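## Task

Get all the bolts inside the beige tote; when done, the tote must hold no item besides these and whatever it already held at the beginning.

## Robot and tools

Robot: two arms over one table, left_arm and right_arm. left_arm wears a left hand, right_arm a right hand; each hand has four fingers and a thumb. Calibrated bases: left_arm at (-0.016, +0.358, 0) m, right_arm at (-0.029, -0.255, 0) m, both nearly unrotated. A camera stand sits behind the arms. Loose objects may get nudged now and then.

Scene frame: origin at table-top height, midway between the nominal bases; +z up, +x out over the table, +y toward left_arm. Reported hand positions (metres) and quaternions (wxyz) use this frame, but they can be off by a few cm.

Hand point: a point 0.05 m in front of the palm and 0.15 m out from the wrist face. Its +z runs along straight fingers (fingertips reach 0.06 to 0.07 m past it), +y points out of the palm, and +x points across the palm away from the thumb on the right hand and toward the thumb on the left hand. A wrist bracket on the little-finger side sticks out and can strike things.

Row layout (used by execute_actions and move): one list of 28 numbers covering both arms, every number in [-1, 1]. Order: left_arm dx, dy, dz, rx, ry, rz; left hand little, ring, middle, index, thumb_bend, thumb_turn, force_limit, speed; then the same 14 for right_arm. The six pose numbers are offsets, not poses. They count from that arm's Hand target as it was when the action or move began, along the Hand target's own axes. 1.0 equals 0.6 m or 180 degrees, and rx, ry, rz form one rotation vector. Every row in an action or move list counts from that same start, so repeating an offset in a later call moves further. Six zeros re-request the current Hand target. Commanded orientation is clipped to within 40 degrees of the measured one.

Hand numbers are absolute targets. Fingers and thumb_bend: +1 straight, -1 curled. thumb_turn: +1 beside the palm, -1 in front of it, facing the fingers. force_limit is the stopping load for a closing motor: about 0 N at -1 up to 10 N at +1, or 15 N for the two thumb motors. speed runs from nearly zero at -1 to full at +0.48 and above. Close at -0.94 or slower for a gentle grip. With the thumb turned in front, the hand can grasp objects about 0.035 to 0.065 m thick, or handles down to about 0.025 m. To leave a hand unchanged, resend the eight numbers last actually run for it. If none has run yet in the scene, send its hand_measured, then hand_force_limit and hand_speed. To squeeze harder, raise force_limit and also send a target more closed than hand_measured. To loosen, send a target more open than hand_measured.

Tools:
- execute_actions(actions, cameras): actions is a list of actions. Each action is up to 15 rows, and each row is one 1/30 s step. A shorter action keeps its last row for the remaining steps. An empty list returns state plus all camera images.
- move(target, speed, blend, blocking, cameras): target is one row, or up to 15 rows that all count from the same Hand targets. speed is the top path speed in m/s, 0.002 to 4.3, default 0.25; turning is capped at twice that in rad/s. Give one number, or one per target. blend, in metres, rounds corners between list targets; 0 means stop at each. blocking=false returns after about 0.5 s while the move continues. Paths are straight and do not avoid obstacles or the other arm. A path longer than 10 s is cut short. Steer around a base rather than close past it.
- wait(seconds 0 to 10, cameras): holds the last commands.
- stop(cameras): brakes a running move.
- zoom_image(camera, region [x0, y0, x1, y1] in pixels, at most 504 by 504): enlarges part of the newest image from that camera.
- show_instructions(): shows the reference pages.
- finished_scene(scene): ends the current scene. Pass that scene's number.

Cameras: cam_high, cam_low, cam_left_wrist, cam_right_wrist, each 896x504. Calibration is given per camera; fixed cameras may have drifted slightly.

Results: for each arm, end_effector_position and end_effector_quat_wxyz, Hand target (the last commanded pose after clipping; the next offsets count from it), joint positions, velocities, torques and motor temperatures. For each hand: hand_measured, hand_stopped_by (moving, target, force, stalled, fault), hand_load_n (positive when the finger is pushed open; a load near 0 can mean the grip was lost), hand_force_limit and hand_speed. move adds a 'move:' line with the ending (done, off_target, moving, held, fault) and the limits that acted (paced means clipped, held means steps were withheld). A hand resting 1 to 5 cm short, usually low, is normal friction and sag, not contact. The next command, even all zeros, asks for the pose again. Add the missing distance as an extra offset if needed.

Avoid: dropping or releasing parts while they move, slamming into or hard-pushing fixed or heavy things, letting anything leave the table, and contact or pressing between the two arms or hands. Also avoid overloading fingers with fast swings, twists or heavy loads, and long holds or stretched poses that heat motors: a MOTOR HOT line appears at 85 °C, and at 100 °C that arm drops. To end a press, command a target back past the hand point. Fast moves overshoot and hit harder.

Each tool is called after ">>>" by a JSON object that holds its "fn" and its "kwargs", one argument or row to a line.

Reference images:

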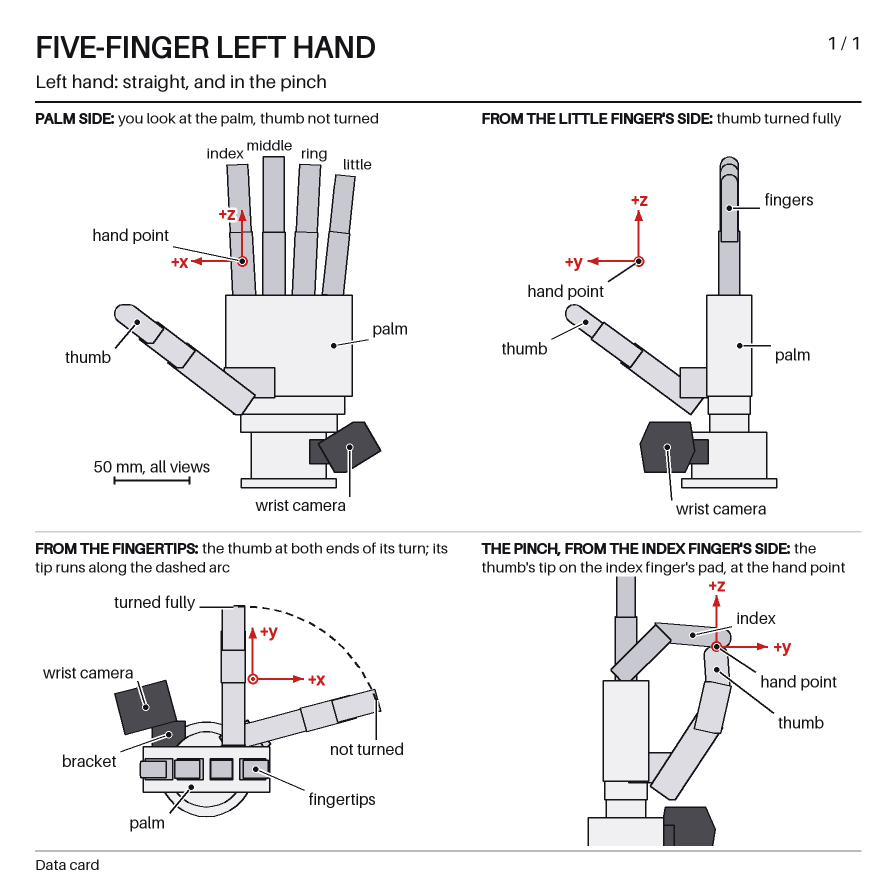

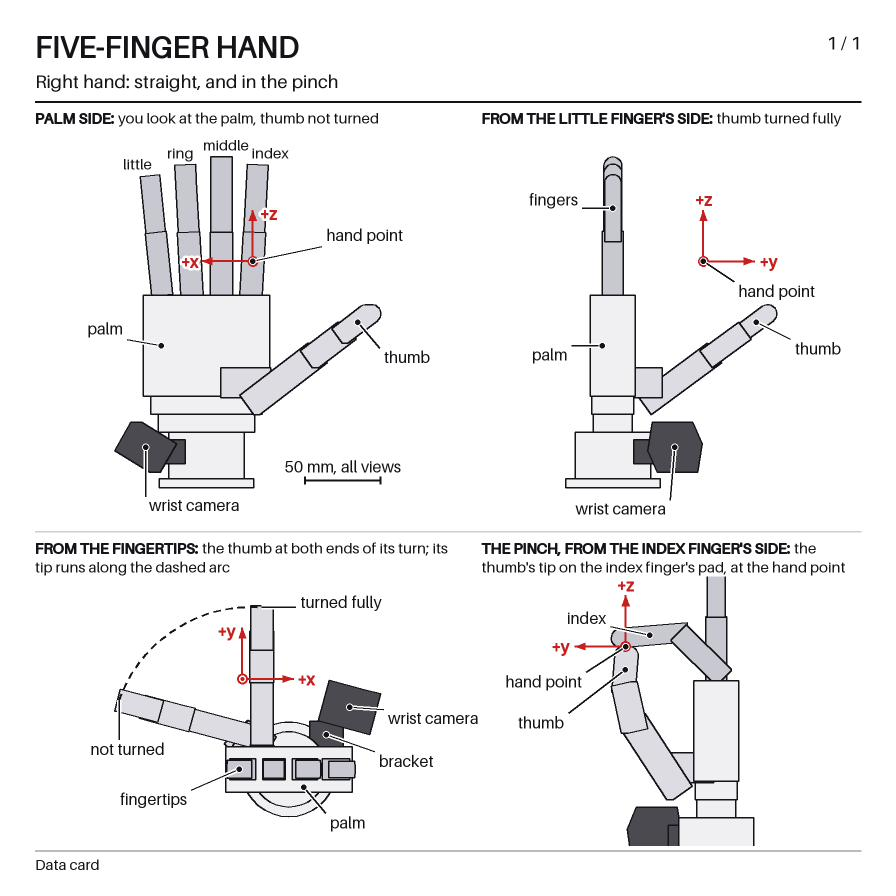

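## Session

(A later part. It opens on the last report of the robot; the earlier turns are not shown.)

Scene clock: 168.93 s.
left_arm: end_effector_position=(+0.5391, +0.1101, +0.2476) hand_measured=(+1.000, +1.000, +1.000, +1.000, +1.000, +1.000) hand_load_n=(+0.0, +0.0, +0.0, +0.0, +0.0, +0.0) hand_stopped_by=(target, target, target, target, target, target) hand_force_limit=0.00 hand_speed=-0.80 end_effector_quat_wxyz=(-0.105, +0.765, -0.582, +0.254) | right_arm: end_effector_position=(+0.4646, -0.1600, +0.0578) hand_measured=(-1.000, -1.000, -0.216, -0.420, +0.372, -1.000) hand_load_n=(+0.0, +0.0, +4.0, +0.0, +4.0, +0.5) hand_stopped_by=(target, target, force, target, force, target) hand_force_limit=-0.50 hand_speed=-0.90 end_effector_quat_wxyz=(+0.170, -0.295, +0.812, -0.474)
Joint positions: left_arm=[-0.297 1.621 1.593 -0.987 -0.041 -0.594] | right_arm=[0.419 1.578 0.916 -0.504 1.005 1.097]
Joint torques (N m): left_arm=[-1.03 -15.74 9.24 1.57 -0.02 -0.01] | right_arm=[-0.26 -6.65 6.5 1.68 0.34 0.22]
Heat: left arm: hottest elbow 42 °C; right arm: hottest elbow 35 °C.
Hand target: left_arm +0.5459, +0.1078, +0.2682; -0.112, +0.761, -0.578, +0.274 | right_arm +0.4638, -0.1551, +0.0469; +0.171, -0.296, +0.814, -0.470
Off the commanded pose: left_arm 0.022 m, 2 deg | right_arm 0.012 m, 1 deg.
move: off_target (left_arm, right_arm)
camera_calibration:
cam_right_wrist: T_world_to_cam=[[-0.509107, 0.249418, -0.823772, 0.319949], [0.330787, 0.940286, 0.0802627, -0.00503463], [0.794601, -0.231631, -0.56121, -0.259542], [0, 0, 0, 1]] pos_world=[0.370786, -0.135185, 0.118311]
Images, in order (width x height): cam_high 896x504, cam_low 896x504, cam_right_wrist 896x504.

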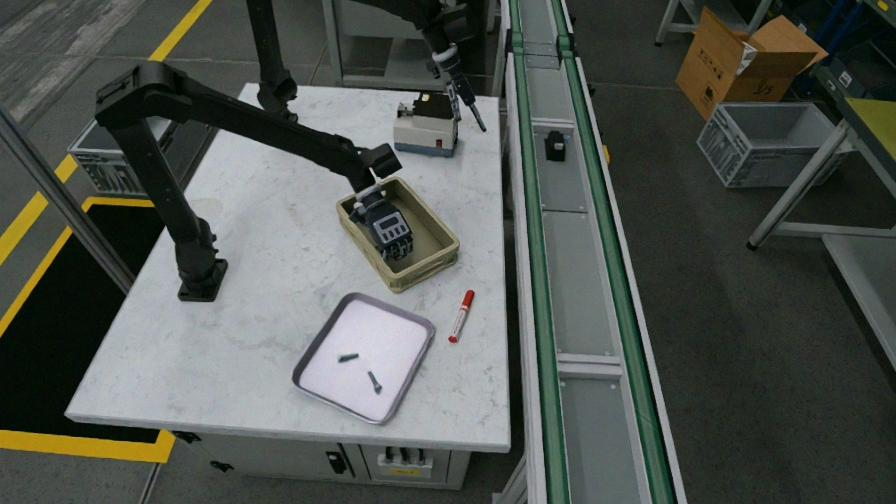

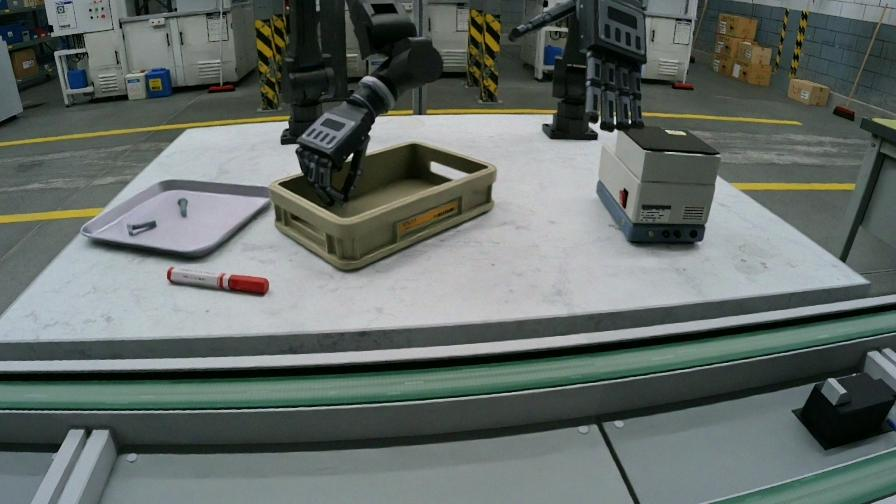

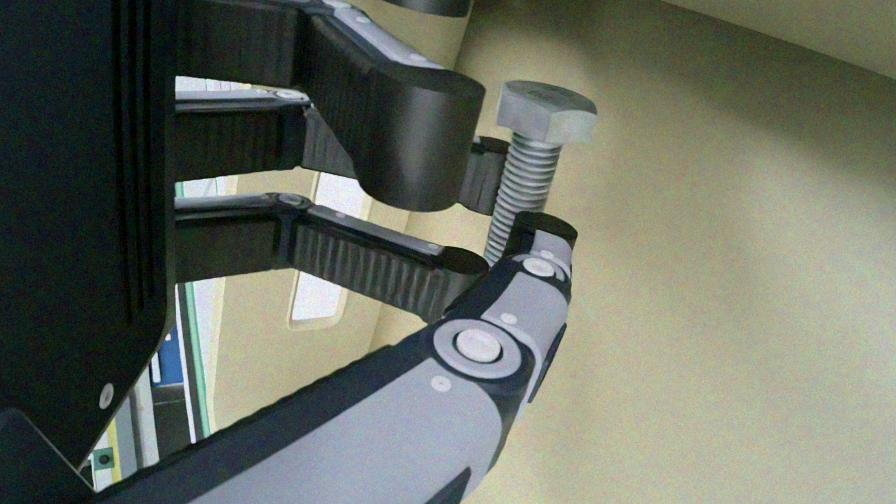

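>>> {"fn": "move", "kwargs": {
  "target": [0,0,0,0,0,0,1,1,1,1,1,1,0,-0.8, 0,0.0043,0.0025,0,0,0,-1,-1,-0.42,-0.42,0.2,-1,-0.5,-0.9],
  "speed": 0.06
}}

>>> {"fn": "execute_actions", "kwargs": {
  "actions": [
    [[0,0,0,0,0,0,1,1,1,1,1,1,0,-0.8, 0,0,0,0,0,0,-1,-1,0.05,0.05,0.55,-1,-0.5,-0.4]],
    [[0,0,0,0,0,0,1,1,1,1,1,1,0,-0.8, 0,0,0,0,0,0,-1,-1,0.05,0.05,0.55,-1,-0.5,-0.4]]
  ]
}}

>>> {"fn": "move", "kwargs": {
  "target": [
    [0,0,0,0,0,0,1,1,1,1,1,1,0,-0.8, -0.0053,-0.17,-0.1055,0,0,0,-1,-1,0.05,0.05,0.55,-1,-0.5,-0.4],
    [0,0,0,0,0,0,1,1,1,1,1,1,0,-0.8, 0.3565,-0.2698,0.114,0,0.0866,0.05,-1,-1,0.05,0.05,0.55,-1,-0.5,-0.4],
    [0,0,0,0,0,0,1,1,1,1,1,1,0,-0.8, 0.397,-0.1782,0.2053,0,0.0866,0.05,-1,-1,0.05,0.05,0.55,-1,-0.5,-0.4],
    [0,0,0,0,0,0,1,1,1,1,1,1,0,-0.8, 0.397,-0.1277,0.2345,0,0.0866,0.05,-1,-1,0.05,0.05,0.55,-1,-0.5,-0.4]
  ],
  "speed": [0.15,0.25,0.15,0.1],
  "blend": [0.03,0.03,0.01,0],
  "cameras": ["cam_high","cam_low","cam_right_wrist"]
}}

Scene clock: 182.37 s.
left_arm: end_effector_position=(+0.5391, +0.1101, +0.2476) hand_measured=(+1.000, +1.000, +1.000, +1.000, +1.000, +1.000) hand_load_n=(+0.0, +0.0, +0.0, +0.0, +0.0, -0.5) hand_stopped_by=(target, target, target, target, target, target) hand_force_limit=0.00 hand_speed=-0.80 end_effector_quat_wxyz=(-0.105, +0.765, -0.582, +0.254) | right_arm: end_effector_position=(+0.4616, -0.1601, +0.0461) hand_measured=(-1.000, -1.000, -0.216, -0.420, +0.372, -1.000) hand_load_n=(+0.0, +0.0, +4.5, +0.0, +4.0, +1.0) hand_stopped_by=(target, target, force, target, force, target) hand_force_limit=-0.50 hand_speed=-0.90 end_effector_quat_wxyz=(+0.164, -0.300, +0.813, -0.472)
Joint positions: left_arm=[-0.297 1.621 1.593 -0.987 -0.041 -0.594] | right_arm=[0.419 1.596 0.907 -0.492 0.999 1.097]
Joint torques (N m): left_arm=[-0.97 -15.74 9.25 1.57 -0.03 -0.01] | right_arm=[-0.26 -7.82 7.02 1.61 0.6 0.23]
Heat: left arm: hottest elbow 42 °C; right arm: hottest elbow 35 °C.
Hand target: left_arm +0.5459, +0.1078, +0.2682; -0.112, +0.761, -0.578, +0.274 | right_arm +0.4639, -0.1550, +0.0441; +0.172, -0.296, +0.814, -0.470
Off the commanded pose: left_arm 0.022 m, 2 deg | right_arm 0.006 m, 1 deg.
move: off_target (left_arm)

Scene clock: 183.57 s.
left_arm: end_effector_position=(+0.5391, +0.1101, +0.2476) hand_measured=(+1.000, +1.000, +1.000, +1.000, +1.000, +1.000) hand_load_n=(+0.0, +0.0, +0.0, +0.0, +0.0, +0.0) hand_stopped_by=(target, target, target, target, target, target) hand_force_limit=0.00 hand_speed=-0.80 end_effector_quat_wxyz=(-0.105, +0.765, -0.582, +0.254) | right_arm: end_effector_position=(+0.4616, -0.1601, +0.0461) hand_measured=(-1.000, -1.000, +0.050, +0.050, +0.550, -1.000) hand_load_n=(+0.0, +0.0, +0.0, +0.0, +0.0, +0.0) hand_stopped_by=(target, target, target, target, target, target) hand_force_limit=-0.50 hand_speed=-0.40 end_effector_quat_wxyz=(+0.164, -0.300, +0.813, -0.472)
Joint positions: left_arm=[-0.297 1.621 1.593 -0.987 -0.041 -0.594] | right_arm=[0.419 1.596 0.907 -0.492 0.999 1.097]
Joint torques (N m): left_arm=[-0.97 -15.74 9.25 1.55 -0.02 0] | right_arm=[-0.32 -7.65 7.04 1.58 0.6 0.23]
Heat: left arm: hottest elbow 42 °C; right arm: hottest elbow 35 °C.
Hand target: left_arm +0.5459, +0.1078, +0.2682; -0.112, +0.761, -0.578, +0.274 | right_arm +0.4638, -0.1550, +0.0440; +0.172, -0.297, +0.814, -0.470
Off the commanded pose: left_arm 0.022 m, 2 deg | right_arm 0.006 m, 1 deg.
Step readings (end_effector_position of left_arm | right_arm):
0: (+0.5391, +0.1101, +0.2476) | (+0.4616, -0.1601, +0.0461)
1: (+0.5391, +0.1101, +0.2476) | (+0.4616, -0.1601, +0.0461)
2: (+0.5391, +0.1101, +0.2476) | (+0.4616, -0.1601, +0.0461)
4: (+0.5391, +0.1101, +0.2476) | (+0.4616, -0.1601, +0.0461)
8: (+0.5391, +0.1101, +0.2476) | (+0.4616, -0.1601, +0.0461)
15: (+0.5391, +0.1101, +0.2476) | (+0.4616, -0.1601, +0.0461)
16: (+0.5391, +0.1101, +0.2476) | (+0.4616, -0.1601, +0.0461)
17: (+0.5391, +0.1101, +0.2476) | (+0.4616, -0.1601, +0.0461)
19: (+0.5391, +0.1101, +0.2476) | (+0.4616, -0.1601, +0.0461)
23: (+0.5391, +0.1101, +0.2476) | (+0.4616, -0.1601, +0.0461)
30: (+0.5391, +0.1101, +0.2476) | (+0.4616, -0.1601, +0.0461)

Scene clock: 187.00 s.
left_arm: end_effector_position=(+0.5391, +0.1101, +0.2476) hand_measured=(+1.000, +1.000, +1.000, +1.000, +1.000, +1.000) hand_load_n=(+0.0, +0.0, +0.0, +0.0, +0.0, +0.0) hand_stopped_by=(target, target, target, target, target, target) hand_force_limit=0.00 hand_speed=-0.80 end_effector_quat_wxyz=(-0.105, +0.765, -0.582, +0.254) | right_arm: end_effector_position=(+0.3834, -0.4270, +0.0414) hand_measured=(-1.000, -1.000, +0.050, +0.050, +0.550, -1.000) hand_load_n=(+0.0, +0.0, +0.0, +0.0, +0.0, +0.0) hand_stopped_by=(target, target, target, target, target, target) hand_force_limit=-0.50 hand_speed=-0.40 end_effector_quat_wxyz=(+0.096, -0.165, +0.851, -0.489)
Joint positions: left_arm=[-0.297 1.621 1.593 -0.987 -0.041 -0.594] | right_arm=[-0.195 1.379 0.598 -0.056 0.827 0.688]
Joint torques (N m): left_arm=[-1.03 -15.74 9.26 1.58 -0.03 -0.01] | right_arm=[-1.49 -4.95 6.93 2.32 0.32 -0.02]
Heat: left arm: hottest elbow 42 °C; right arm: hottest elbow 35 °C.
Hand target: left_arm +0.5459, +0.1078, +0.2682; -0.112, +0.761, -0.578, +0.274 | right_arm +0.3845, -0.4310, +0.0399; +0.096, -0.165, +0.850, -0.491
Off the commanded pose: left_arm 0.022 m, 2 deg | right_arm 0.004 m, 0 deg.
move: off_target (left_arm)
camera_calibration:
cam_right_wrist: T_world_to_cam=[[-0.407534, 0.404405, -0.818763, 0.358828], [0.602307, 0.792961, 0.0918665, 0.10665], [0.686398, -0.455708, -0.566735, -0.320093], [0, 0, 0, 1]] pos_world=[0.30171, -0.37555, 0.10259]
Images, in order (width x height): cam_high 896x504, cam_low 896x504, cam_right_wrist 896x504.

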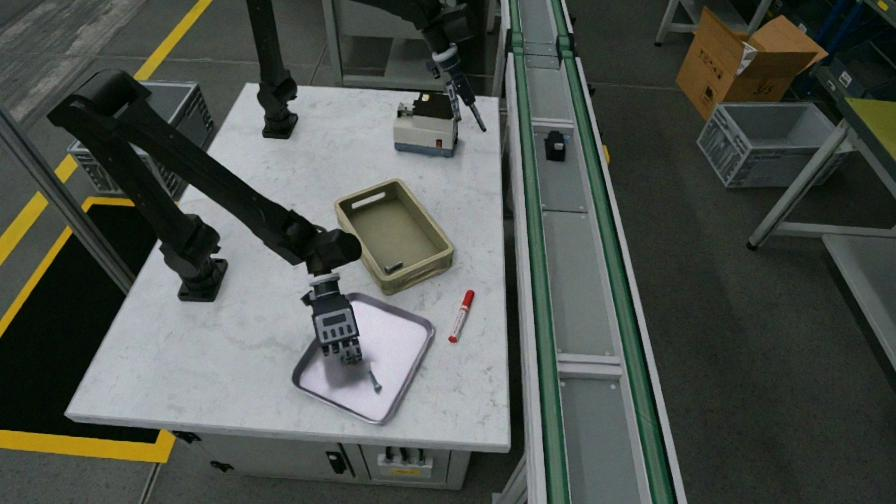

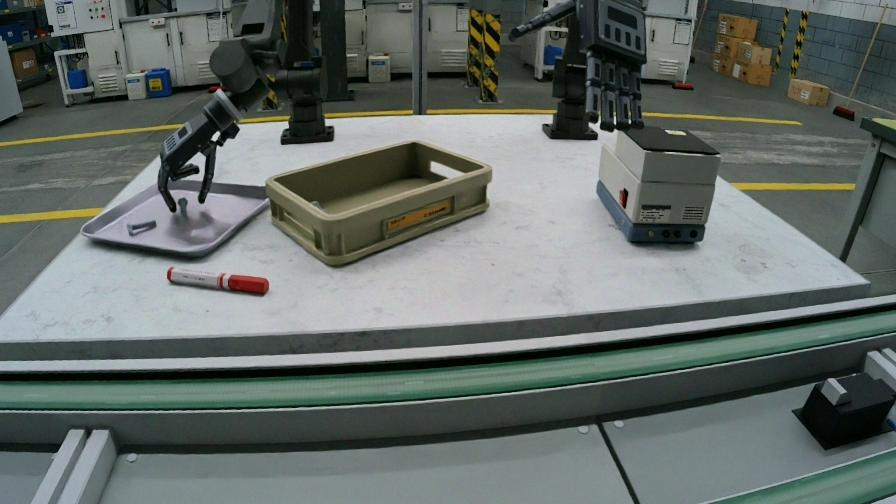

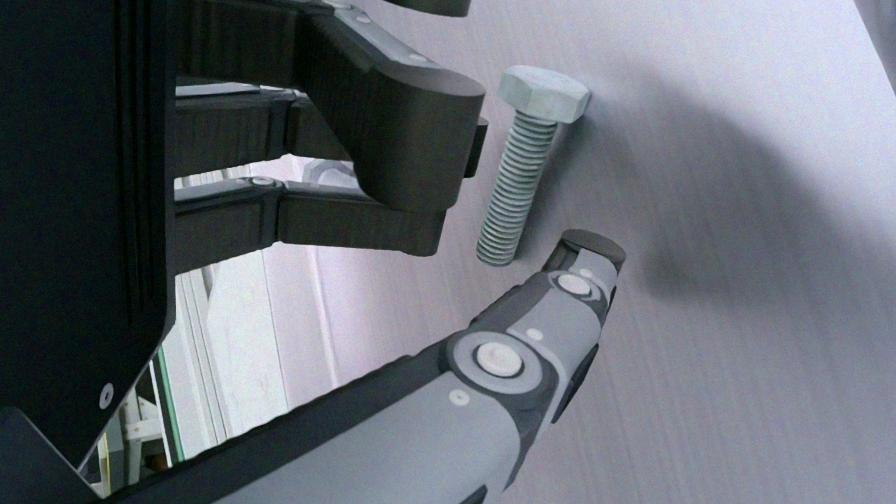

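>>> {"fn": "move", "kwargs": {
  "target": [
    [0,0,0,0,0,0,1,1,1,1,1,1,0,-0.8, 0.0073,-0.0072,0.009,0,0,0,-1,-1,0.0,0.0,0.5,-1,-0.5,-0.4],
    [0,0,0,0,0,0,1,1,1,1,1,1,0,-0.8, 0.0073,0.0158,0.0223,0,0,0,-1,-1,-0.05,-0.05,0.46,-1,-0.5,-0.8]
  ],
  "speed": 0.06,
  "cameras": ["cam_right_wrist"]
}}

Scene clock: 197.07 s.
left_arm: end_effector_position=(+0.5391, +0.1101, +0.2476) hand_measured=(+1.000, +1.000, +1.000, +1.000, +1.000, +1.000) hand_load_n=(+0.0, +0.0, +0.0, +0.0, -0.5, +0.0) hand_stopped_by=(target, target, target, target, target, target) hand_force_limit=0.00 hand_speed=-0.80 end_effector_quat_wxyz=(-0.105, +0.765, -0.582, +0.254) | right_arm: end_effector_position=(+0.3860, -0.4366, +0.0323) hand_measured=(-1.000, -1.000, -0.050, -0.050, +0.460, -1.000) hand_load_n=(+0.0, +0.0, +0.0, +0.0, +0.0, +0.0) hand_stopped_by=(target, target, target, target, target, target) hand_force_limit=-0.50 hand_speed=-0.80 end_effector_quat_wxyz=(+0.102, -0.162, +0.849, -0.492)
Joint positions: left_arm=[-0.297 1.621 1.593 -0.987 -0.041 -0.594] | right_arm=[-0.221 1.413 0.585 0.026 0.812 0.659]
Joint torques (N m): left_arm=[-1.03 -15.74 9.25 1.55 -0.02 -0.01] | right_arm=[-1.55 -4.72 6.12 2.1 0.26 0]
Heat: left arm: hottest elbow 42 °C; right arm: hottest elbow 35 °C.
Hand target: left_arm +0.5459, +0.1078, +0.2682; -0.112, +0.761, -0.578, +0.274 | right_arm +0.3830, -0.4390, +0.0250; +0.096, -0.165, +0.850, -0.491
Off the commanded pose: left_arm 0.022 m, 2 deg | right_arm 0.008 m, 1 deg.
move: off_target (left_arm)
camera_calibration:
cam_right_wrist: T_world_to_cam=[[-0.395812, 0.400973, -0.826168, 0.350461], [0.601433, 0.793043, 0.0967536, 0.113728], [0.693983, -0.458588, -0.555054, -0.335894], [0, 0, 0, 1]] pos_world=[0.303422, -0.384754, 0.0920968]
Images, in order (width x height): cam_right_wrist 896x504.

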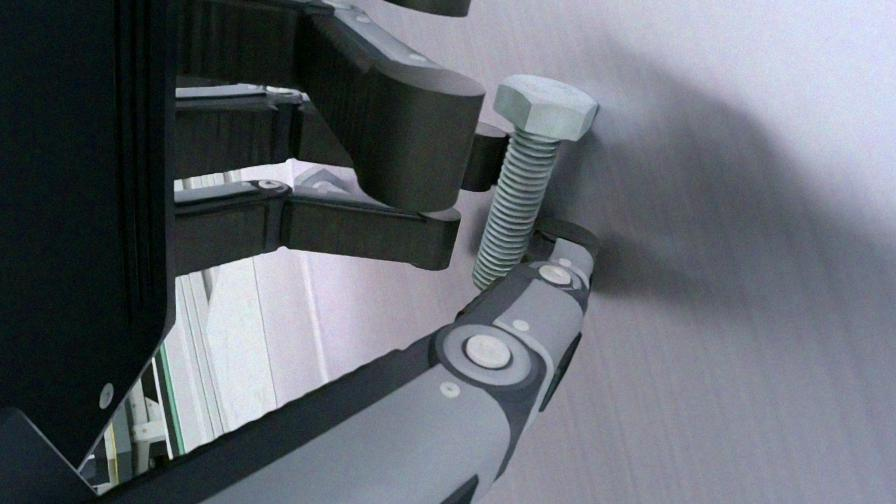

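>>> {"fn": "execute_actions", "kwargs": {
  "actions": [
    [[0,0,0,0,0,0,1,1,1,1,1,1,0,-0.8, 0,0.0029,0.0017,0,0,0,-1,-1,-0.42,-0.42,0.2,-1,-0.5,-0.9]],
    [[0,0,0,0,0,0,1,1,1,1,1,1,0,-0.8, 0,0.0029,0.0017,0,0,0,-1,-1,-0.42,-0.42,0.2,-1,-0.5,-0.9]],
    [[0,0,0,0,0,0,1,1,1,1,1,1,0,-0.8, 0,0.0029,0.0017,0,0,0,-1,-1,-0.42,-0.42,0.2,-1,-0.5,-0.9]],
    [[0,0,0,0,0,0,1,1,1,1,1,1,0,-0.8, 0,0.0029,0.0017,0,0,0,-1,-1,-0.42,-0.42,0.2,-1,-0.5,-0.9]]
  ],
  "cameras": ["cam_right_wrist"]
}}

Scene clock: 212.73 s.
left_arm: end_effector_position=(+0.5391, +0.1101, +0.2476) hand_measured=(+1.000, +1.000, +1.000, +1.000, +1.000, +1.000) hand_load_n=(+0.0, +0.0, +0.0, +0.0, +0.0, -0.5) hand_stopped_by=(target, target, target, target, target, target) hand_force_limit=0.00 hand_speed=-0.80 end_effector_quat_wxyz=(-0.105, +0.765, -0.582, +0.254) | right_arm: end_effector_position=(+0.3884, -0.4372, +0.0288) hand_measured=(-1.000, -1.000, -0.214, -0.328, +0.378, -1.000) hand_load_n=(+0.0, +0.0, +3.0, +2.5, +5.5, +0.0) hand_stopped_by=(target, target, force, force, force, target) hand_force_limit=-0.50 hand_speed=-0.90 end_effector_quat_wxyz=(+0.105, -0.159, +0.848, -0.494)
Joint positions: left_arm=[-0.297 1.621 1.593 -0.987 -0.041 -0.594] | right_arm=[-0.221 1.429 0.581 0.056 0.812 0.659]
Joint torques (N m): left_arm=[-0.97 -15.74 9.26 1.58 -0.02 -0.01] | right_arm=[-1.49 -4.37 5.64 2.1 0.26 0.01]
Heat: left arm: hottest elbow 43 °C; right arm: hottest elbow 34 °C.
Hand target: left_arm +0.5459, +0.1078, +0.2682; -0.112, +0.761, -0.578, +0.274 | right_arm +0.3830, -0.4390, +0.0170; +0.096, -0.165, +0.850, -0.491
Off the commanded pose: left_arm 0.022 m, 2 deg | right_arm 0.013 m, 1 deg.
Step readings (end_effector_position of left_arm | right_arm):
0: (+0.5391, +0.1101, +0.2476) | (+0.3860, -0.4366, +0.0323)
1: (+0.5391, +0.1101, +0.2476) | (+0.3860, -0.4366, +0.0323)
2: (+0.5391, +0.1101, +0.2476) | (+0.3861, -0.4366, +0.0324)
4: (+0.5391, +0.1101, +0.2476) | (+0.3863, -0.4366, +0.0322)
8: (+0.5391, +0.1101, +0.2476) | (+0.3868, -0.4369, +0.0314)
15: (+0.5391, +0.1101, +0.2476) | (+0.3860, -0.4367, +0.0301)
16: (+0.5391, +0.1101, +0.2476) | (+0.3856, -0.4367, +0.0296)
17: (+0.5391, +0.1101, +0.2476) | (+0.3855, -0.4366, +0.0294)
19: (+0.5391, +0.1101, +0.2476) | (+0.3854, -0.4366, +0.0287)
23: (+0.5391, +0.1101, +0.2476) | (+0.3857, -0.4367, +0.0287)
30: (+0.5391, +0.1101, +0.2476) | (+0.3858, -0.4367, +0.0288)
31: (+0.5391, +0.1101, +0.2476) | (+0.3859, -0.4367, +0.0288)
32: (+0.5391, +0.1101, +0.2476) | (+0.3861, -0.4368, +0.0289)
34: (+0.5391, +0.1101, +0.2476) | (+0.3864, -0.4368, +0.0287)
38: (+0.5391, +0.1101, +0.2476) | (+0.3869, -0.4369, +0.0287)
45: (+0.5391, +0.1101, +0.2476) | (+0.3871, -0.4369, +0.0288)
46: (+0.5391, +0.1101, +0.2476) | (+0.3871, -0.4369, +0.0288)
47: (+0.5391, +0.1101, +0.2476) | (+0.3872, -0.4370, +0.0287)
49: (+0.5391, +0.1101, +0.2476) | (+0.3876, -0.4371, +0.0286)
53: (+0.5391, +0.1101, +0.2476) | (+0.3882, -0.4372, +0.0287)
60: (+0.5391, +0.1101, +0.2476) | (+0.3884, -0.4372, +0.0288)
camera_calibration:
cam_right_wrist: T_world_to_cam=[[-0.387937, 0.399158, -0.830769, 0.345003], [0.600502, 0.793255, 0.100722, 0.113432], [0.699216, -0.459804, -0.547428, -0.342679], [0, 0, 0, 1]] pos_world=[0.30533, -0.385256, 0.0876005]
Images, in order (width x height): cam_right_wrist 896x504.

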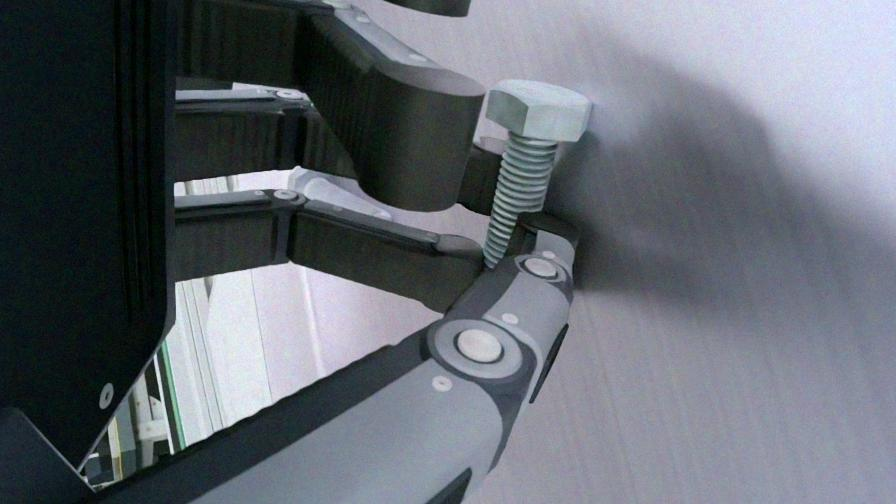

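>>> {"fn": "move", "kwargs": {
  "target": [
    [0,0,0,0,0,0,1,1,1,1,1,1,0,-0.8, -0.0118,-0.1917,-0.1447,0,0,0,-1,-1,-0.42,-0.42,0.2,-1,-0.5,-0.9],
    [0,0,0,0,0,0,1,1,1,1,1,1,0,-0.8, -0.2968,0.0338,-0.5353,0,-0.0866,-0.05,-1,-1,-0.42,-0.42,0.2,-1,-0.5,-0.9],
    [0,0,0,0,0,0,1,1,1,1,1,1,0,-0.8, -0.2998,0.2023,-0.447,0,-0.0866,-0.05,-1,-1,-0.42,-0.42,0.2,-1,-0.5,-0.9]
  ],
  "speed": [0.12,0.2,0.1],
  "blend": [0.02,0,0],
  "cameras": ["cam_high","cam_low","cam_right_wrist"]
}}

Scene clock: 225.70 s.
left_arm: end_effector_position=(+0.5391, +0.1101, +0.2476) hand_measured=(+1.000, +1.000, +1.000, +1.000, +1.000, +1.000) hand_load_n=(-0.5, +0.0, +0.0, +0.0, +0.0, +0.0) hand_stopped_by=(target, target, target, target, target, target) hand_force_limit=0.00 hand_speed=-0.80 end_effector_quat_wxyz=(-0.105, +0.765, -0.582, +0.254) | right_arm: end_effector_position=(+0.4370, -0.1057, +0.0460) hand_measured=(-1.000, -1.000, -0.214, -0.328, +0.378, -1.000) hand_load_n=(+0.0, +0.0, +3.0, +2.0, +6.0, +0.0) hand_stopped_by=(target, target, force, force, force, target) hand_force_limit=-0.50 hand_speed=-0.90 end_effector_quat_wxyz=(+0.161, -0.301, +0.814, -0.470)
Joint positions: left_arm=[-0.297 1.621 1.593 -0.987 -0.041 -0.594] | right_arm=[0.557 1.636 0.976 -0.744 1.032 1.353]
Joint torques (N m): left_arm=[-1.03 -15.74 9.25 1.58 -0.02 0] | right_arm=[-0.44 -8 7.12 1.35 0.93 0.25]
Heat: left arm: hottest elbow 43 °C; right arm: hottest elbow 35 °C.
Hand target: left_arm +0.5459, +0.1078, +0.2682; -0.112, +0.761, -0.578, +0.274 | right_arm +0.4398, -0.1000, +0.0459; +0.171, -0.296, +0.814, -0.470
Off the commanded pose: left_arm 0.022 m, 2 deg | right_arm 0.006 m, 1 deg.
move: off_target (left_arm)
camera_calibration:
cam_right_wrist: T_world_to_cam=[[-0.528051, 0.249274, -0.811803, 0.2904], [0.33063, 0.940867, 0.073841, -0.0455946], [0.782206, -0.229415, -0.579243, -0.225322], [0, 0, 0, 1]] pos_world=[0.344669, -0.081183, 0.108599]
Images, in order (width x height): cam_high 896x504, cam_low 896x504, cam_right_wrist 896x504.

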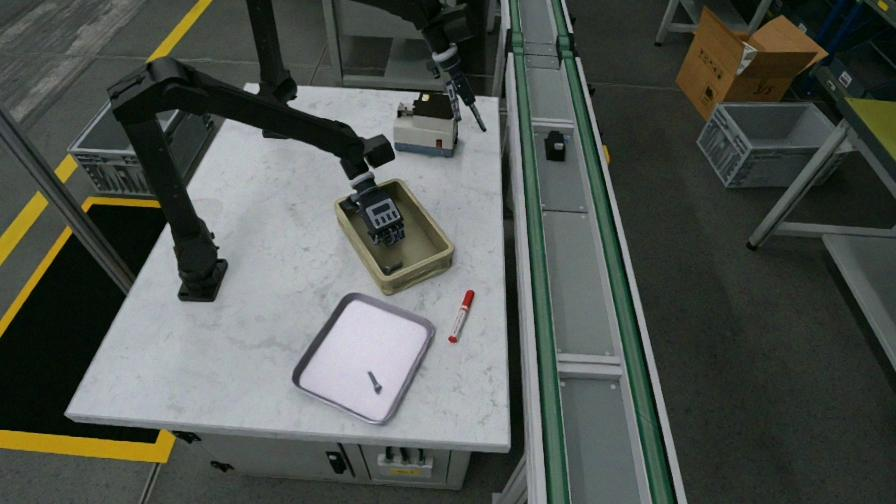

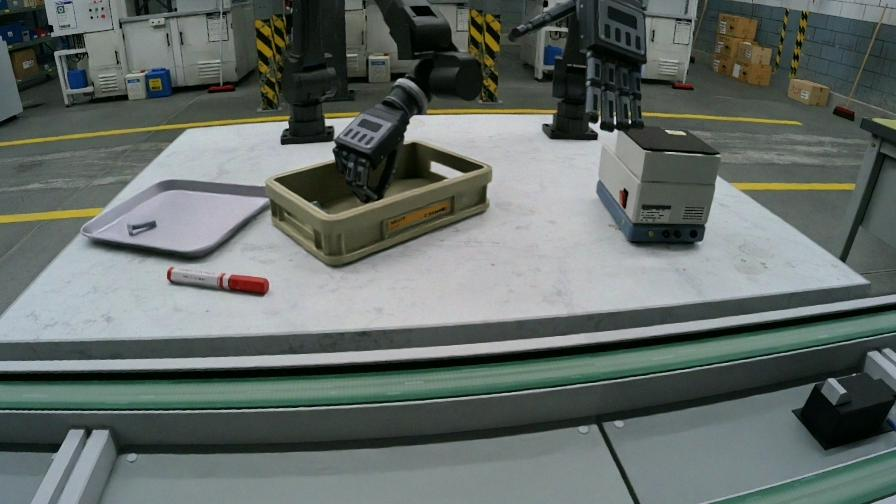

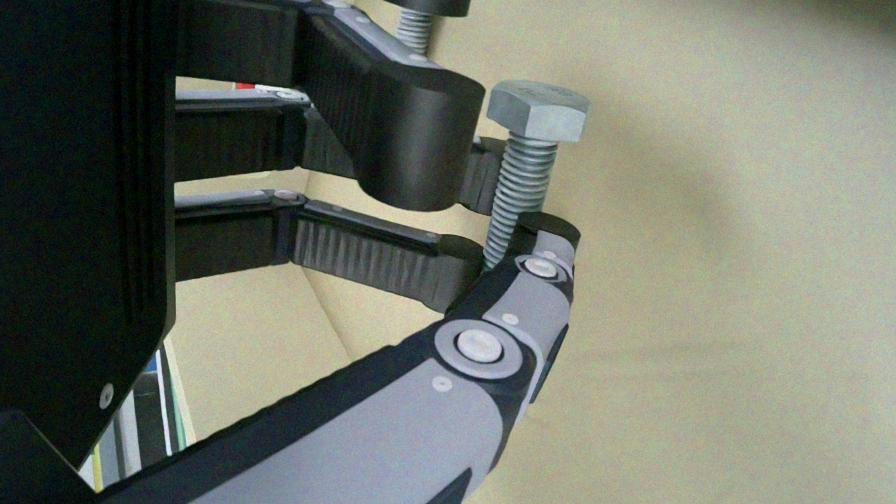

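>>> {"fn": "execute_actions", "kwargs": {
  "actions": [
    [[0,0,0,0,0,0,1,1,1,1,1,1,0,-0.8, 0,0,0,0,0,0,-1,-1,0.05,0.05,0.55,-1,-0.5,-0.4]],
    [[0,0,0,0,0,0,1,1,1,1,1,1,0,-0.8, 0,0,0,0,0,0,-1,-1,0.05,0.05,0.55,-1,-0.5,-0.4]]
  ]
}}

>>> {"fn": "move", "kwargs": {
  "target": [
    [0,0,0,0,0,0,1,1,1,1,1,1,0,-0.8, 0,-0.1718,-0.0992,0,0,0,-1,-1,0.05,0.05,0.55,-1,-0.5,-0.4],
    [0,0,0,0,0,0,1,1,1,1,1,1,0,-0.8, 0.3485,-0.3118,0.0602,0,-0.1876,-0.1083,-1,-1,0.05,0.05,0.55,-1,-0.5,-0.4],
    [0,0,0,0,0,0,1,1,1,1,1,1,0,-0.8, 0.4217,-0.3792,0.3097,0,-0.3753,-0.2167,-1,-1,0.05,0.05,0.55,-1,-0.5,-0.4],
    [0,0,0,0,0,0,1,1,1,1,1,1,0,-0.8, 0.4217,-0.2925,0.3597,0,-0.3753,-0.2167,-1,-1,0.05,0.05,0.55,-1,-0.5,-0.4]
  ],
  "speed": [0.15,0.3,0.3,0.15],
  "blend": [0.03,0.03,0.02,0],
  "cameras": ["cam_high","cam_low","cam_right_wrist"]
}}

Scene clock: 237.47 s.
left_arm: end_effector_position=(+0.5391, +0.1101, +0.2476) hand_measured=(+1.000, +1.000, +1.000, +1.000, +1.000, +1.000) hand_load_n=(+0.0, +0.0, +0.0, +0.0, +0.0, +0.0) hand_stopped_by=(target, target, target, target, target, target) hand_force_limit=0.00 hand_speed=-0.80 end_effector_quat_wxyz=(-0.105, +0.765, -0.582, +0.254) | right_arm: end_effector_position=(+0.4371, -0.1059, +0.0462) hand_measured=(-1.000, -1.000, +0.050, +0.050, +0.550, -1.000) hand_load_n=(+0.0, +0.0, +0.0, +0.5, +0.0, +0.0) hand_stopped_by=(target, target, target, target, target, target) hand_force_limit=-0.50 hand_speed=-0.40 end_effector_quat_wxyz=(+0.161, -0.301, +0.813, -0.471)
Joint positions: left_arm=[-0.297 1.621 1.593 -0.987 -0.041 -0.594] | right_arm=[0.557 1.636 0.976 -0.744 1.034 1.353]
Joint torques (N m): left_arm=[-0.97 -15.79 9.24 1.58 -0.03 0] | right_arm=[-0.32 -8.12 7.16 1.25 0.89 0.24]
Heat: left arm: hottest elbow 43 °C; right arm: hottest elbow 35 °C.
Hand target: left_arm +0.5459, +0.1078, +0.2682; -0.112, +0.761, -0.578, +0.274 | right_arm +0.4398, -0.1000, +0.0459; +0.171, -0.296, +0.814, -0.470
Off the commanded pose: left_arm 0.022 m, 2 deg | right_arm 0.007 m, 1 deg.
Step readings (end_effector_position of left_arm | right_arm):
0: (+0.5391, +0.1101, +0.2476) | (+0.4370, -0.1057, +0.0460)
1: (+0.5391, +0.1101, +0.2476) | (+0.4370, -0.1057, +0.0460)
2: (+0.5391, +0.1101, +0.2476) | (+0.4370, -0.1057, +0.0460)
4: (+0.5391, +0.1101, +0.2476) | (+0.4371, -0.1059, +0.0461)
8: (+0.5391, +0.1101, +0.2476) | (+0.4371, -0.1059, +0.0462)
15: (+0.5391, +0.1101, +0.2476) | (+0.4371, -0.1059, +0.0462)
16: (+0.5391, +0.1101, +0.2476) | (+0.4371, -0.1059, +0.0462)
17: (+0.5391, +0.1101, +0.2476) | (+0.4371, -0.1059, +0.0462)
19: (+0.5391, +0.1101, +0.2476) | (+0.4371, -0.1059, +0.0462)
23: (+0.5391, +0.1101, +0.2476) | (+0.4371, -0.1059, +0.0462)
30: (+0.5391, +0.1101, +0.2476) | (+0.4371, -0.1059, +0.0462)

Scene clock: 241.73 s.
left_arm: end_effector_position=(+0.5391, +0.1101, +0.2476) hand_measured=(+1.000, +1.000, +1.000, +1.000, +1.000, +1.000) hand_load_n=(+0.0, +0.0, -0.5, +0.0, +0.0, +0.0) hand_stopped_by=(target, target, target, target, target, target) hand_force_limit=0.00 hand_speed=-0.80 end_effector_quat_wxyz=(-0.105, +0.765, -0.582, +0.254) | right_arm: end_effector_position=(+0.4087, -0.4602, +0.0794) hand_measured=(-1.000, -1.000, +0.050, +0.050, +0.550, -1.000) hand_load_n=(+0.0, +0.0, +0.0, +0.0, +0.0, +0.0) hand_stopped_by=(target, target, target, target, target, target) hand_force_limit=-0.50 hand_speed=-0.40 end_effector_quat_wxyz=(-0.432, +0.737, -0.463, +0.235)
Joint positions: left_arm=[-0.297 1.621 1.593 -0.987 -0.041 -0.594] | right_arm=[-0.761 1.597 1.007 -0.491 -0.946 -0.927]
Joint torques (N m): left_arm=[-0.97 -15.74 9.26 1.58 -0.02 -0.01] | right_arm=[-1.03 -8.06 10.63 1.8 -0.86 0.01]
Heat: left arm: hottest elbow 43 °C; right arm: hottest elbow 35 °C.
Hand target: left_arm +0.5459, +0.1078, +0.2682; -0.112, +0.761, -0.578, +0.274 | right_arm +0.4228, -0.4729, +0.0900; -0.429, +0.742, -0.446, +0.257
Off the commanded pose: left_arm 0.022 m, 2 deg | right_arm 0.022 m, 3 deg.
move: off_target (left_arm, right_arm)
camera_calibration:
cam_right_wrist: T_world_to_cam=[[-0.394218, -0.41314, -0.820919, 0.032077], [-0.842771, 0.518753, 0.143641, 0.574574], [0.366511, 0.748472, -0.552684, 0.352712], [0, 0, 0, 1]] pos_world=[0.367607, -0.548805, 0.138739]
Images, in order (width x height): cam_high 896x504, cam_low 896x504, cam_right_wrist 896x504.

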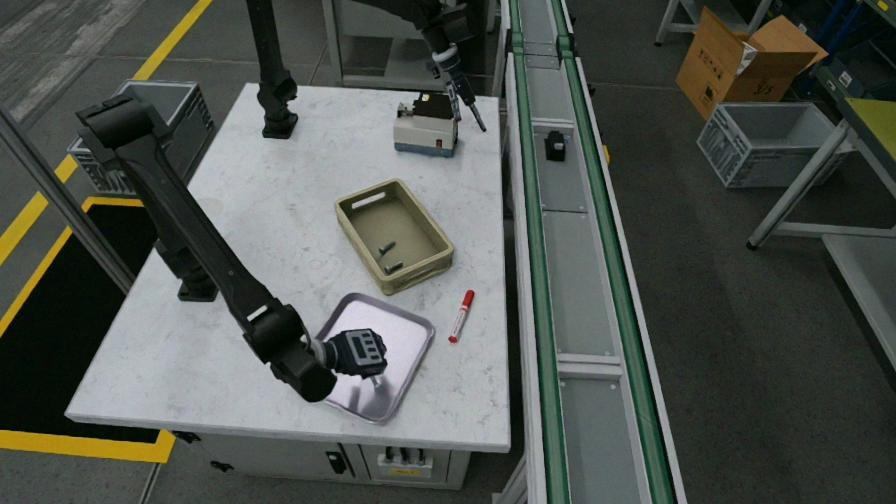

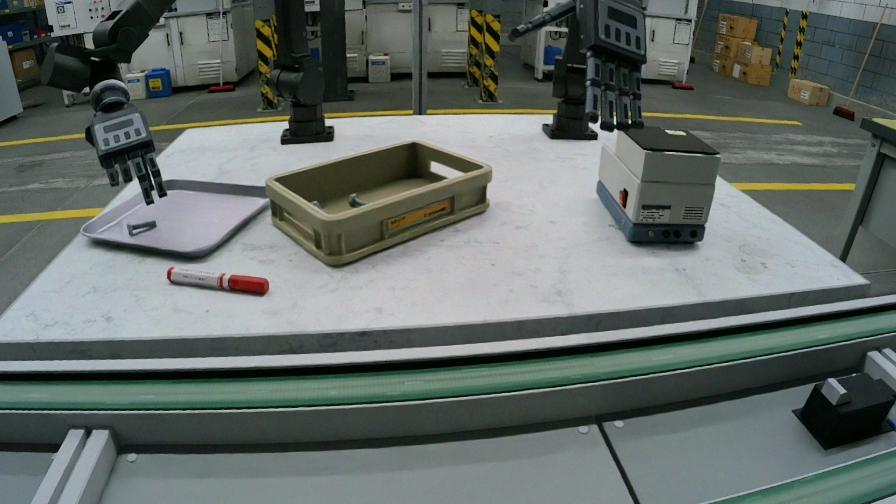

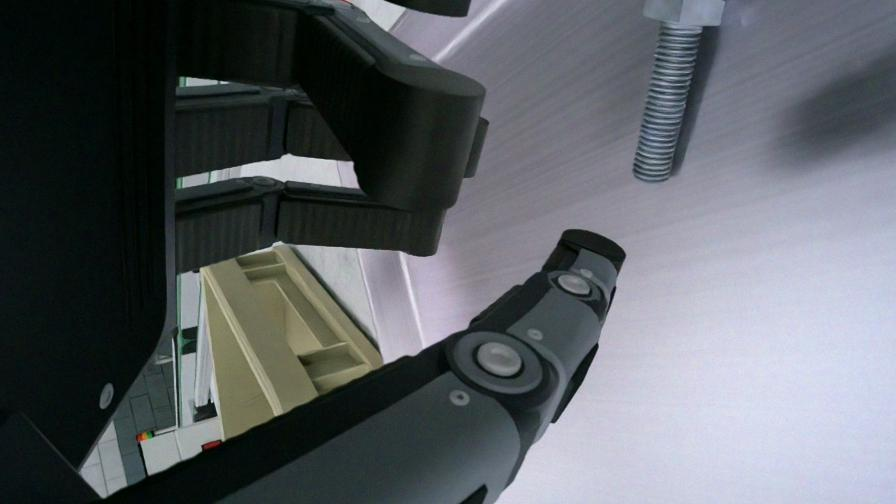

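>>> {"fn": "move", "kwargs": {
  "target": [
    [0,0,0,0,0,0,1,1,1,1,1,1,0,-0.8, 0.03,0.0473,0.0181,0,-0.0385,-0.0222,-1,-1,0.05,0.05,0.55,-1,-0.5,-0.4],
    [0,0,0,0,0,0,1,1,1,1,1,1,0,-0.8, 0.0195,0.0772,0.033,0,-0.0385,-0.0222,-1,-1,0.0,0.0,0.5,-1,-0.5,-0.4]
  ],
  "speed": 0.12,
  "cameras": ["cam_low","cam_right_wrist"]
}}

Scene clock: 255.50 s.
left_arm: end_effector_position=(+0.5391, +0.1101, +0.2476) hand_measured=(+1.000, +1.000, +1.000, +1.000, +1.000, +1.000) hand_load_n=(+0.0, +0.0, +0.0, +0.0, +0.0, +0.0) hand_stopped_by=(target, target, target, target, target, target) hand_force_limit=0.00 hand_speed=-0.80 end_effector_quat_wxyz=(-0.105, +0.765, -0.582, +0.254) | right_arm: end_effector_position=(+0.4178, -0.4784, +0.0402) hand_measured=(-1.000, -1.000, +0.000, +0.000, +0.500, -1.000) hand_load_n=(+0.0, +0.0, +0.0, +0.0, +0.0, +0.0) hand_stopped_by=(target, target, target, target, target, target) hand_force_limit=-0.50 hand_speed=-0.40 end_effector_quat_wxyz=(-0.448, +0.770, -0.401, +0.215)
Joint positions: left_arm=[-0.297 1.621 1.593 -0.987 -0.041 -0.594] | right_arm=[-0.778 1.761 1.118 -0.632 -1.013 -1.195]
Joint torques (N m): left_arm=[-0.97 -15.74 9.25 1.57 -0.03 -0.01] | right_arm=[-1.32 -9.88 8.13 1.5 -0.91 -0.02]
Heat: left arm: hottest elbow 43 °C; right arm: hottest elbow 36 °C.
Hand target: left_arm +0.5459, +0.1078, +0.2682; -0.112, +0.761, -0.578, +0.274 | right_arm +0.4230, -0.4861, +0.0401; -0.446, +0.772, -0.393, +0.227
Off the commanded pose: left_arm 0.022 m, 2 deg | right_arm 0.009 m, 2 deg.
move: off_target (left_arm)
camera_calibration:
cam_right_wrist: T_world_to_cam=[[-0.309528, -0.477473, -0.822321, -0.0701142], [-0.912428, 0.392605, 0.115482, 0.567154], [0.267708, 0.786054, -0.557182, 0.400807], [0, 0, 0, 1]] pos_world=[0.388486, -0.571202, 0.10017]
Images, in order (width x height): cam_low 896x504, cam_right_wrist 896x504.

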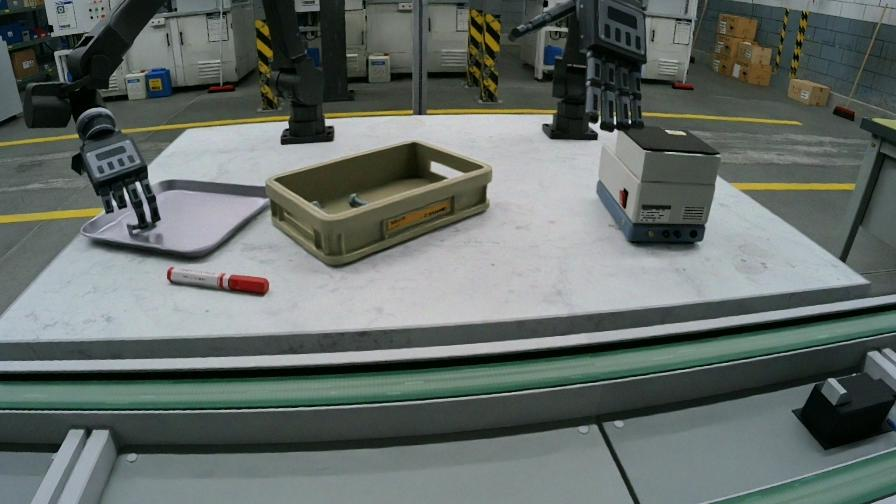

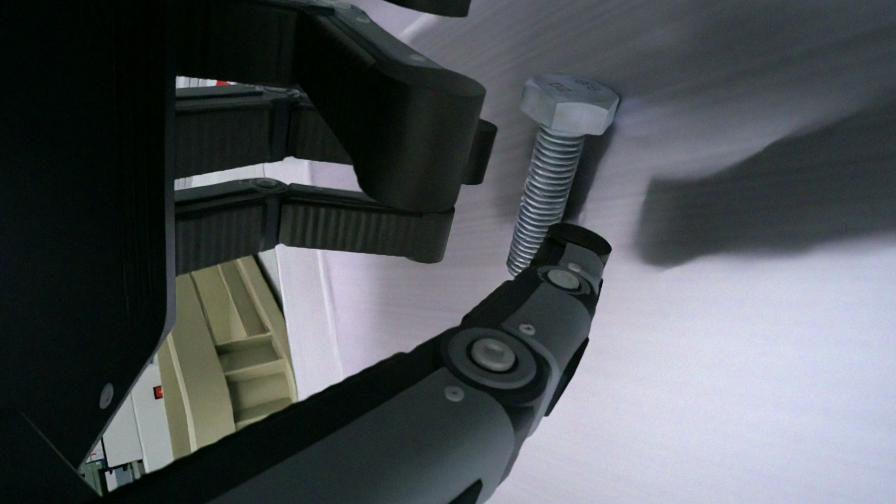

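>>> {"fn": "move", "kwargs": {
  "target": [
    [0,0,0,0,0,0,1,1,1,1,1,1,0,-0.8, 0.0038,0.0013,-0.006,0,0,0,-1,-1,0.0,0.0,0.5,-1,-0.5,-0.4],
    [0,0,0,0,0,0,1,1,1,1,1,1,0,-0.8, -0.0007,0.0255,0.0093,0,0,0,-1,-1,-0.05,-0.05,0.46,-1,-0.5,-0.8]
  ],
  "speed": 0.06,
  "cameras": ["cam_right_wrist"]
}}

Scene clock: 262.80 s.
left_arm: end_effector_position=(+0.5391, +0.1101, +0.2476) hand_measured=(+1.000, +1.000, +1.000, +1.000, +1.000, +1.000) hand_load_n=(+0.0, +0.0, +0.0, +0.0, +0.0, +0.0) hand_stopped_by=(target, target, target, target, target, target) hand_force_limit=0.00 hand_speed=-0.80 end_effector_quat_wxyz=(-0.105, +0.765, -0.582, +0.254) | right_arm: end_effector_position=(+0.4210, -0.4836, +0.0305) hand_measured=(-1.000, -1.000, -0.050, -0.050, +0.460, -1.000) hand_load_n=(+0.5, +0.0, +0.0, +0.0, +0.0, +0.0) hand_stopped_by=(target, target, target, target, target, target) hand_force_limit=-0.50 hand_speed=-0.80 end_effector_quat_wxyz=(-0.447, +0.771, -0.395, +0.223)
Joint positions: left_arm=[-0.297 1.621 1.593 -0.987 -0.041 -0.594] | right_arm=[-0.782 1.784 1.118 -0.6 -1.019 -1.207]
Joint torques (N m): left_arm=[-1.03 -15.74 9.26 1.57 -0.02 -0.01] | right_arm=[-1.32 -9.64 6.72 1.47 -0.76 0.02]
Heat: left arm: hottest elbow 43 °C; right arm: hottest elbow 36 °C.
Hand target: left_arm +0.5459, +0.1078, +0.2682; -0.112, +0.761, -0.578, +0.274 | right_arm +0.4206, -0.4874, +0.0239; -0.446, +0.772, -0.393, +0.227
Off the commanded pose: left_arm 0.022 m, 2 deg | right_arm 0.008 m, 1 deg.
move: off_target (left_arm)
camera_calibration:
cam_right_wrist: T_world_to_cam=[[-0.294566, -0.487293, -0.822056, -0.0906312], [-0.915437, 0.390743, 0.0964055, 0.574287], [0.274235, 0.780939, -0.561186, 0.393557], [0, 0, 0, 1]] pos_world=[0.3911, -0.575907, 0.0909902]
Images, in order (width x height): cam_right_wrist 896x504.

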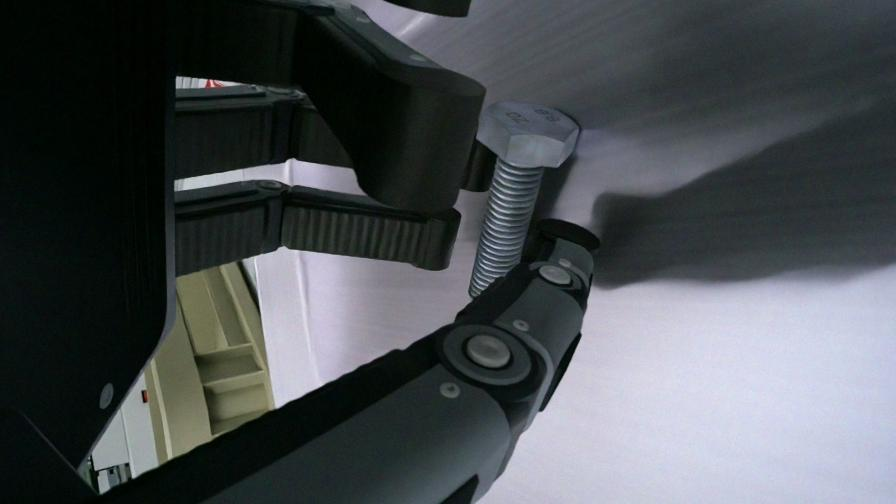

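>>> {"fn": "execute_actions", "kwargs": {
  "actions": [
    [[0,0,0,0,0,0,1,1,1,1,1,1,0,-0.8, 0,0.0025,0.0015,0,0,0,-1,-1,-0.42,-0.42,0.2,-1,-0.5,-0.9]],
    [[0,0,0,0,0,0,1,1,1,1,1,1,0,-0.8, 0,0.0025,0.0015,0,0,0,-1,-1,-0.42,-0.42,0.2,-1,-0.5,-0.9]],
    [[0,0,0,0,0,0,1,1,1,1,1,1,0,-0.8, 0,0.0025,0.0015,0,0,0,-1,-1,-0.42,-0.42,0.2,-1,-0.5,-0.9]],
    [[0,0,0,0,0,0,1,1,1,1,1,1,0,-0.8, 0,0,0,0,0,0,-1,-1,-0.42,-0.42,0.2,-1,-0.5,-0.9]]
  ],
  "cameras": ["cam_right_wrist"]
}}

Scene clock: 270.43 s.
left_arm: end_effector_position=(+0.5391, +0.1101, +0.2476) hand_measured=(+1.000, +1.000, +1.000, +1.000, +1.000, +1.000) hand_load_n=(+0.0, +0.0, +0.0, +0.0, +0.0, +0.0) hand_stopped_by=(target, target, target, target, target, target) hand_force_limit=0.00 hand_speed=-0.80 end_effector_quat_wxyz=(-0.105, +0.765, -0.582, +0.254) | right_arm: end_effector_position=(+0.4214, -0.4839, +0.0277) hand_measured=(-1.000, -1.000, -0.216, -0.420, +0.376, -1.000) hand_load_n=(+0.0, +0.0, +4.0, +0.0, +3.5, +1.0) hand_stopped_by=(target, target, force, target, force, target) hand_force_limit=-0.50 hand_speed=-0.90 end_effector_quat_wxyz=(-0.447, +0.771, -0.394, +0.224)
Joint positions: left_arm=[-0.297 1.621 1.593 -0.987 -0.041 -0.594] | right_arm=[-0.782 1.789 1.115 -0.59 -1.019 -1.207]
Joint torques (N m): left_arm=[-0.97 -15.79 9.25 1.55 -0.03 -0.01] | right_arm=[-1.2 -9.52 6.53 1.59 -0.77 0.01]
Heat: left arm: hottest elbow 43 °C; right arm: hottest elbow 35 °C.
Hand target: left_arm +0.5459, +0.1078, +0.2682; -0.112, +0.761, -0.578, +0.274 | right_arm +0.4206, -0.4873, +0.0187; -0.446, +0.772, -0.393, +0.227
Off the commanded pose: left_arm 0.022 m, 2 deg | right_arm 0.010 m, 0 deg.
Step readings (end_effector_position of left_arm | right_arm):
0: (+0.5391, +0.1101, +0.2476) | (+0.4210, -0.4836, +0.0305)
1: (+0.5391, +0.1101, +0.2476) | (+0.4210, -0.4836, +0.0305)
2: (+0.5391, +0.1101, +0.2476) | (+0.4210, -0.4836, +0.0305)
4: (+0.5391, +0.1101, +0.2476) | (+0.4212, -0.4838, +0.0304)
8: (+0.5391, +0.1101, +0.2476) | (+0.4215, -0.4841, +0.0297)
15: (+0.5391, +0.1101, +0.2476) | (+0.4214, -0.4840, +0.0288)
16: (+0.5391, +0.1101, +0.2476) | (+0.4213, -0.4839, +0.0287)
17: (+0.5391, +0.1101, +0.2476) | (+0.4214, -0.4839, +0.0286)
19: (+0.5391, +0.1101, +0.2476) | (+0.4209, -0.4835, +0.0279)
23: (+0.5391, +0.1101, +0.2476) | (+0.4210, -0.4835, +0.0278)
30: (+0.5391, +0.1101, +0.2476) | (+0.4210, -0.4835, +0.0278)
31: (+0.5391, +0.1101, +0.2476) | (+0.4210, -0.4835, +0.0278)
32: (+0.5391, +0.1101, +0.2476) | (+0.4210, -0.4835, +0.0278)
34: (+0.5391, +0.1101, +0.2476) | (+0.4212, -0.4837, +0.0278)
38: (+0.5391, +0.1101, +0.2476) | (+0.4214, -0.4838, +0.0277)
45: (+0.5391, +0.1101, +0.2476) | (+0.4214, -0.4839, +0.0277)
46: (+0.5391, +0.1101, +0.2476) | (+0.4214, -0.4839, +0.0277)
47: (+0.5391, +0.1101, +0.2476) | (+0.4214, -0.4839, +0.0277)
49: (+0.5391, +0.1101, +0.2476) | (+0.4214, -0.4839, +0.0277)
53: (+0.5391, +0.1101, +0.2476) | (+0.4214, -0.4839, +0.0277)
60: (+0.5391, +0.1101, +0.2476) | (+0.4214, -0.4839, +0.0277)
camera_calibration:
cam_right_wrist: T_world_to_cam=[[-0.29242, -0.488809, -0.821922, -0.0946455], [-0.91574, 0.390763, 0.093406, 0.575175], [0.275519, 0.779981, -0.561889, 0.391019], [0, 0, 0, 1]] pos_world=[0.391302, -0.576008, 0.0881933]
Images, in order (width x height): cam_right_wrist 896x504.

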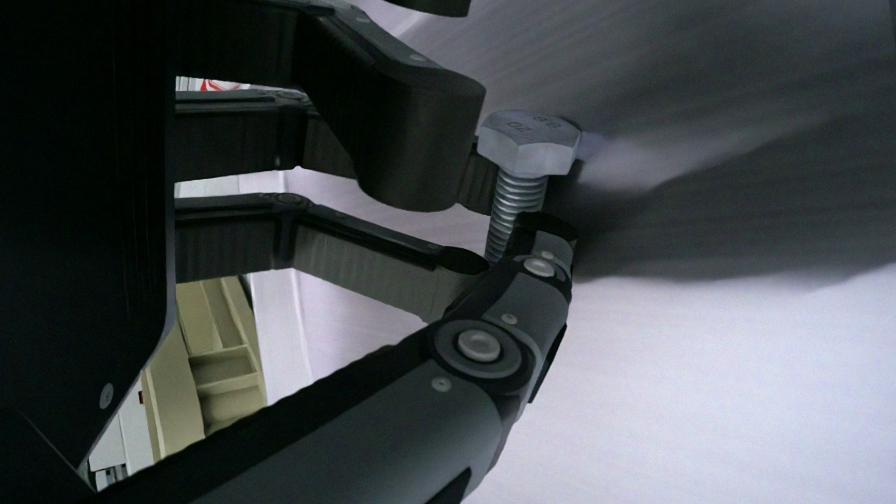

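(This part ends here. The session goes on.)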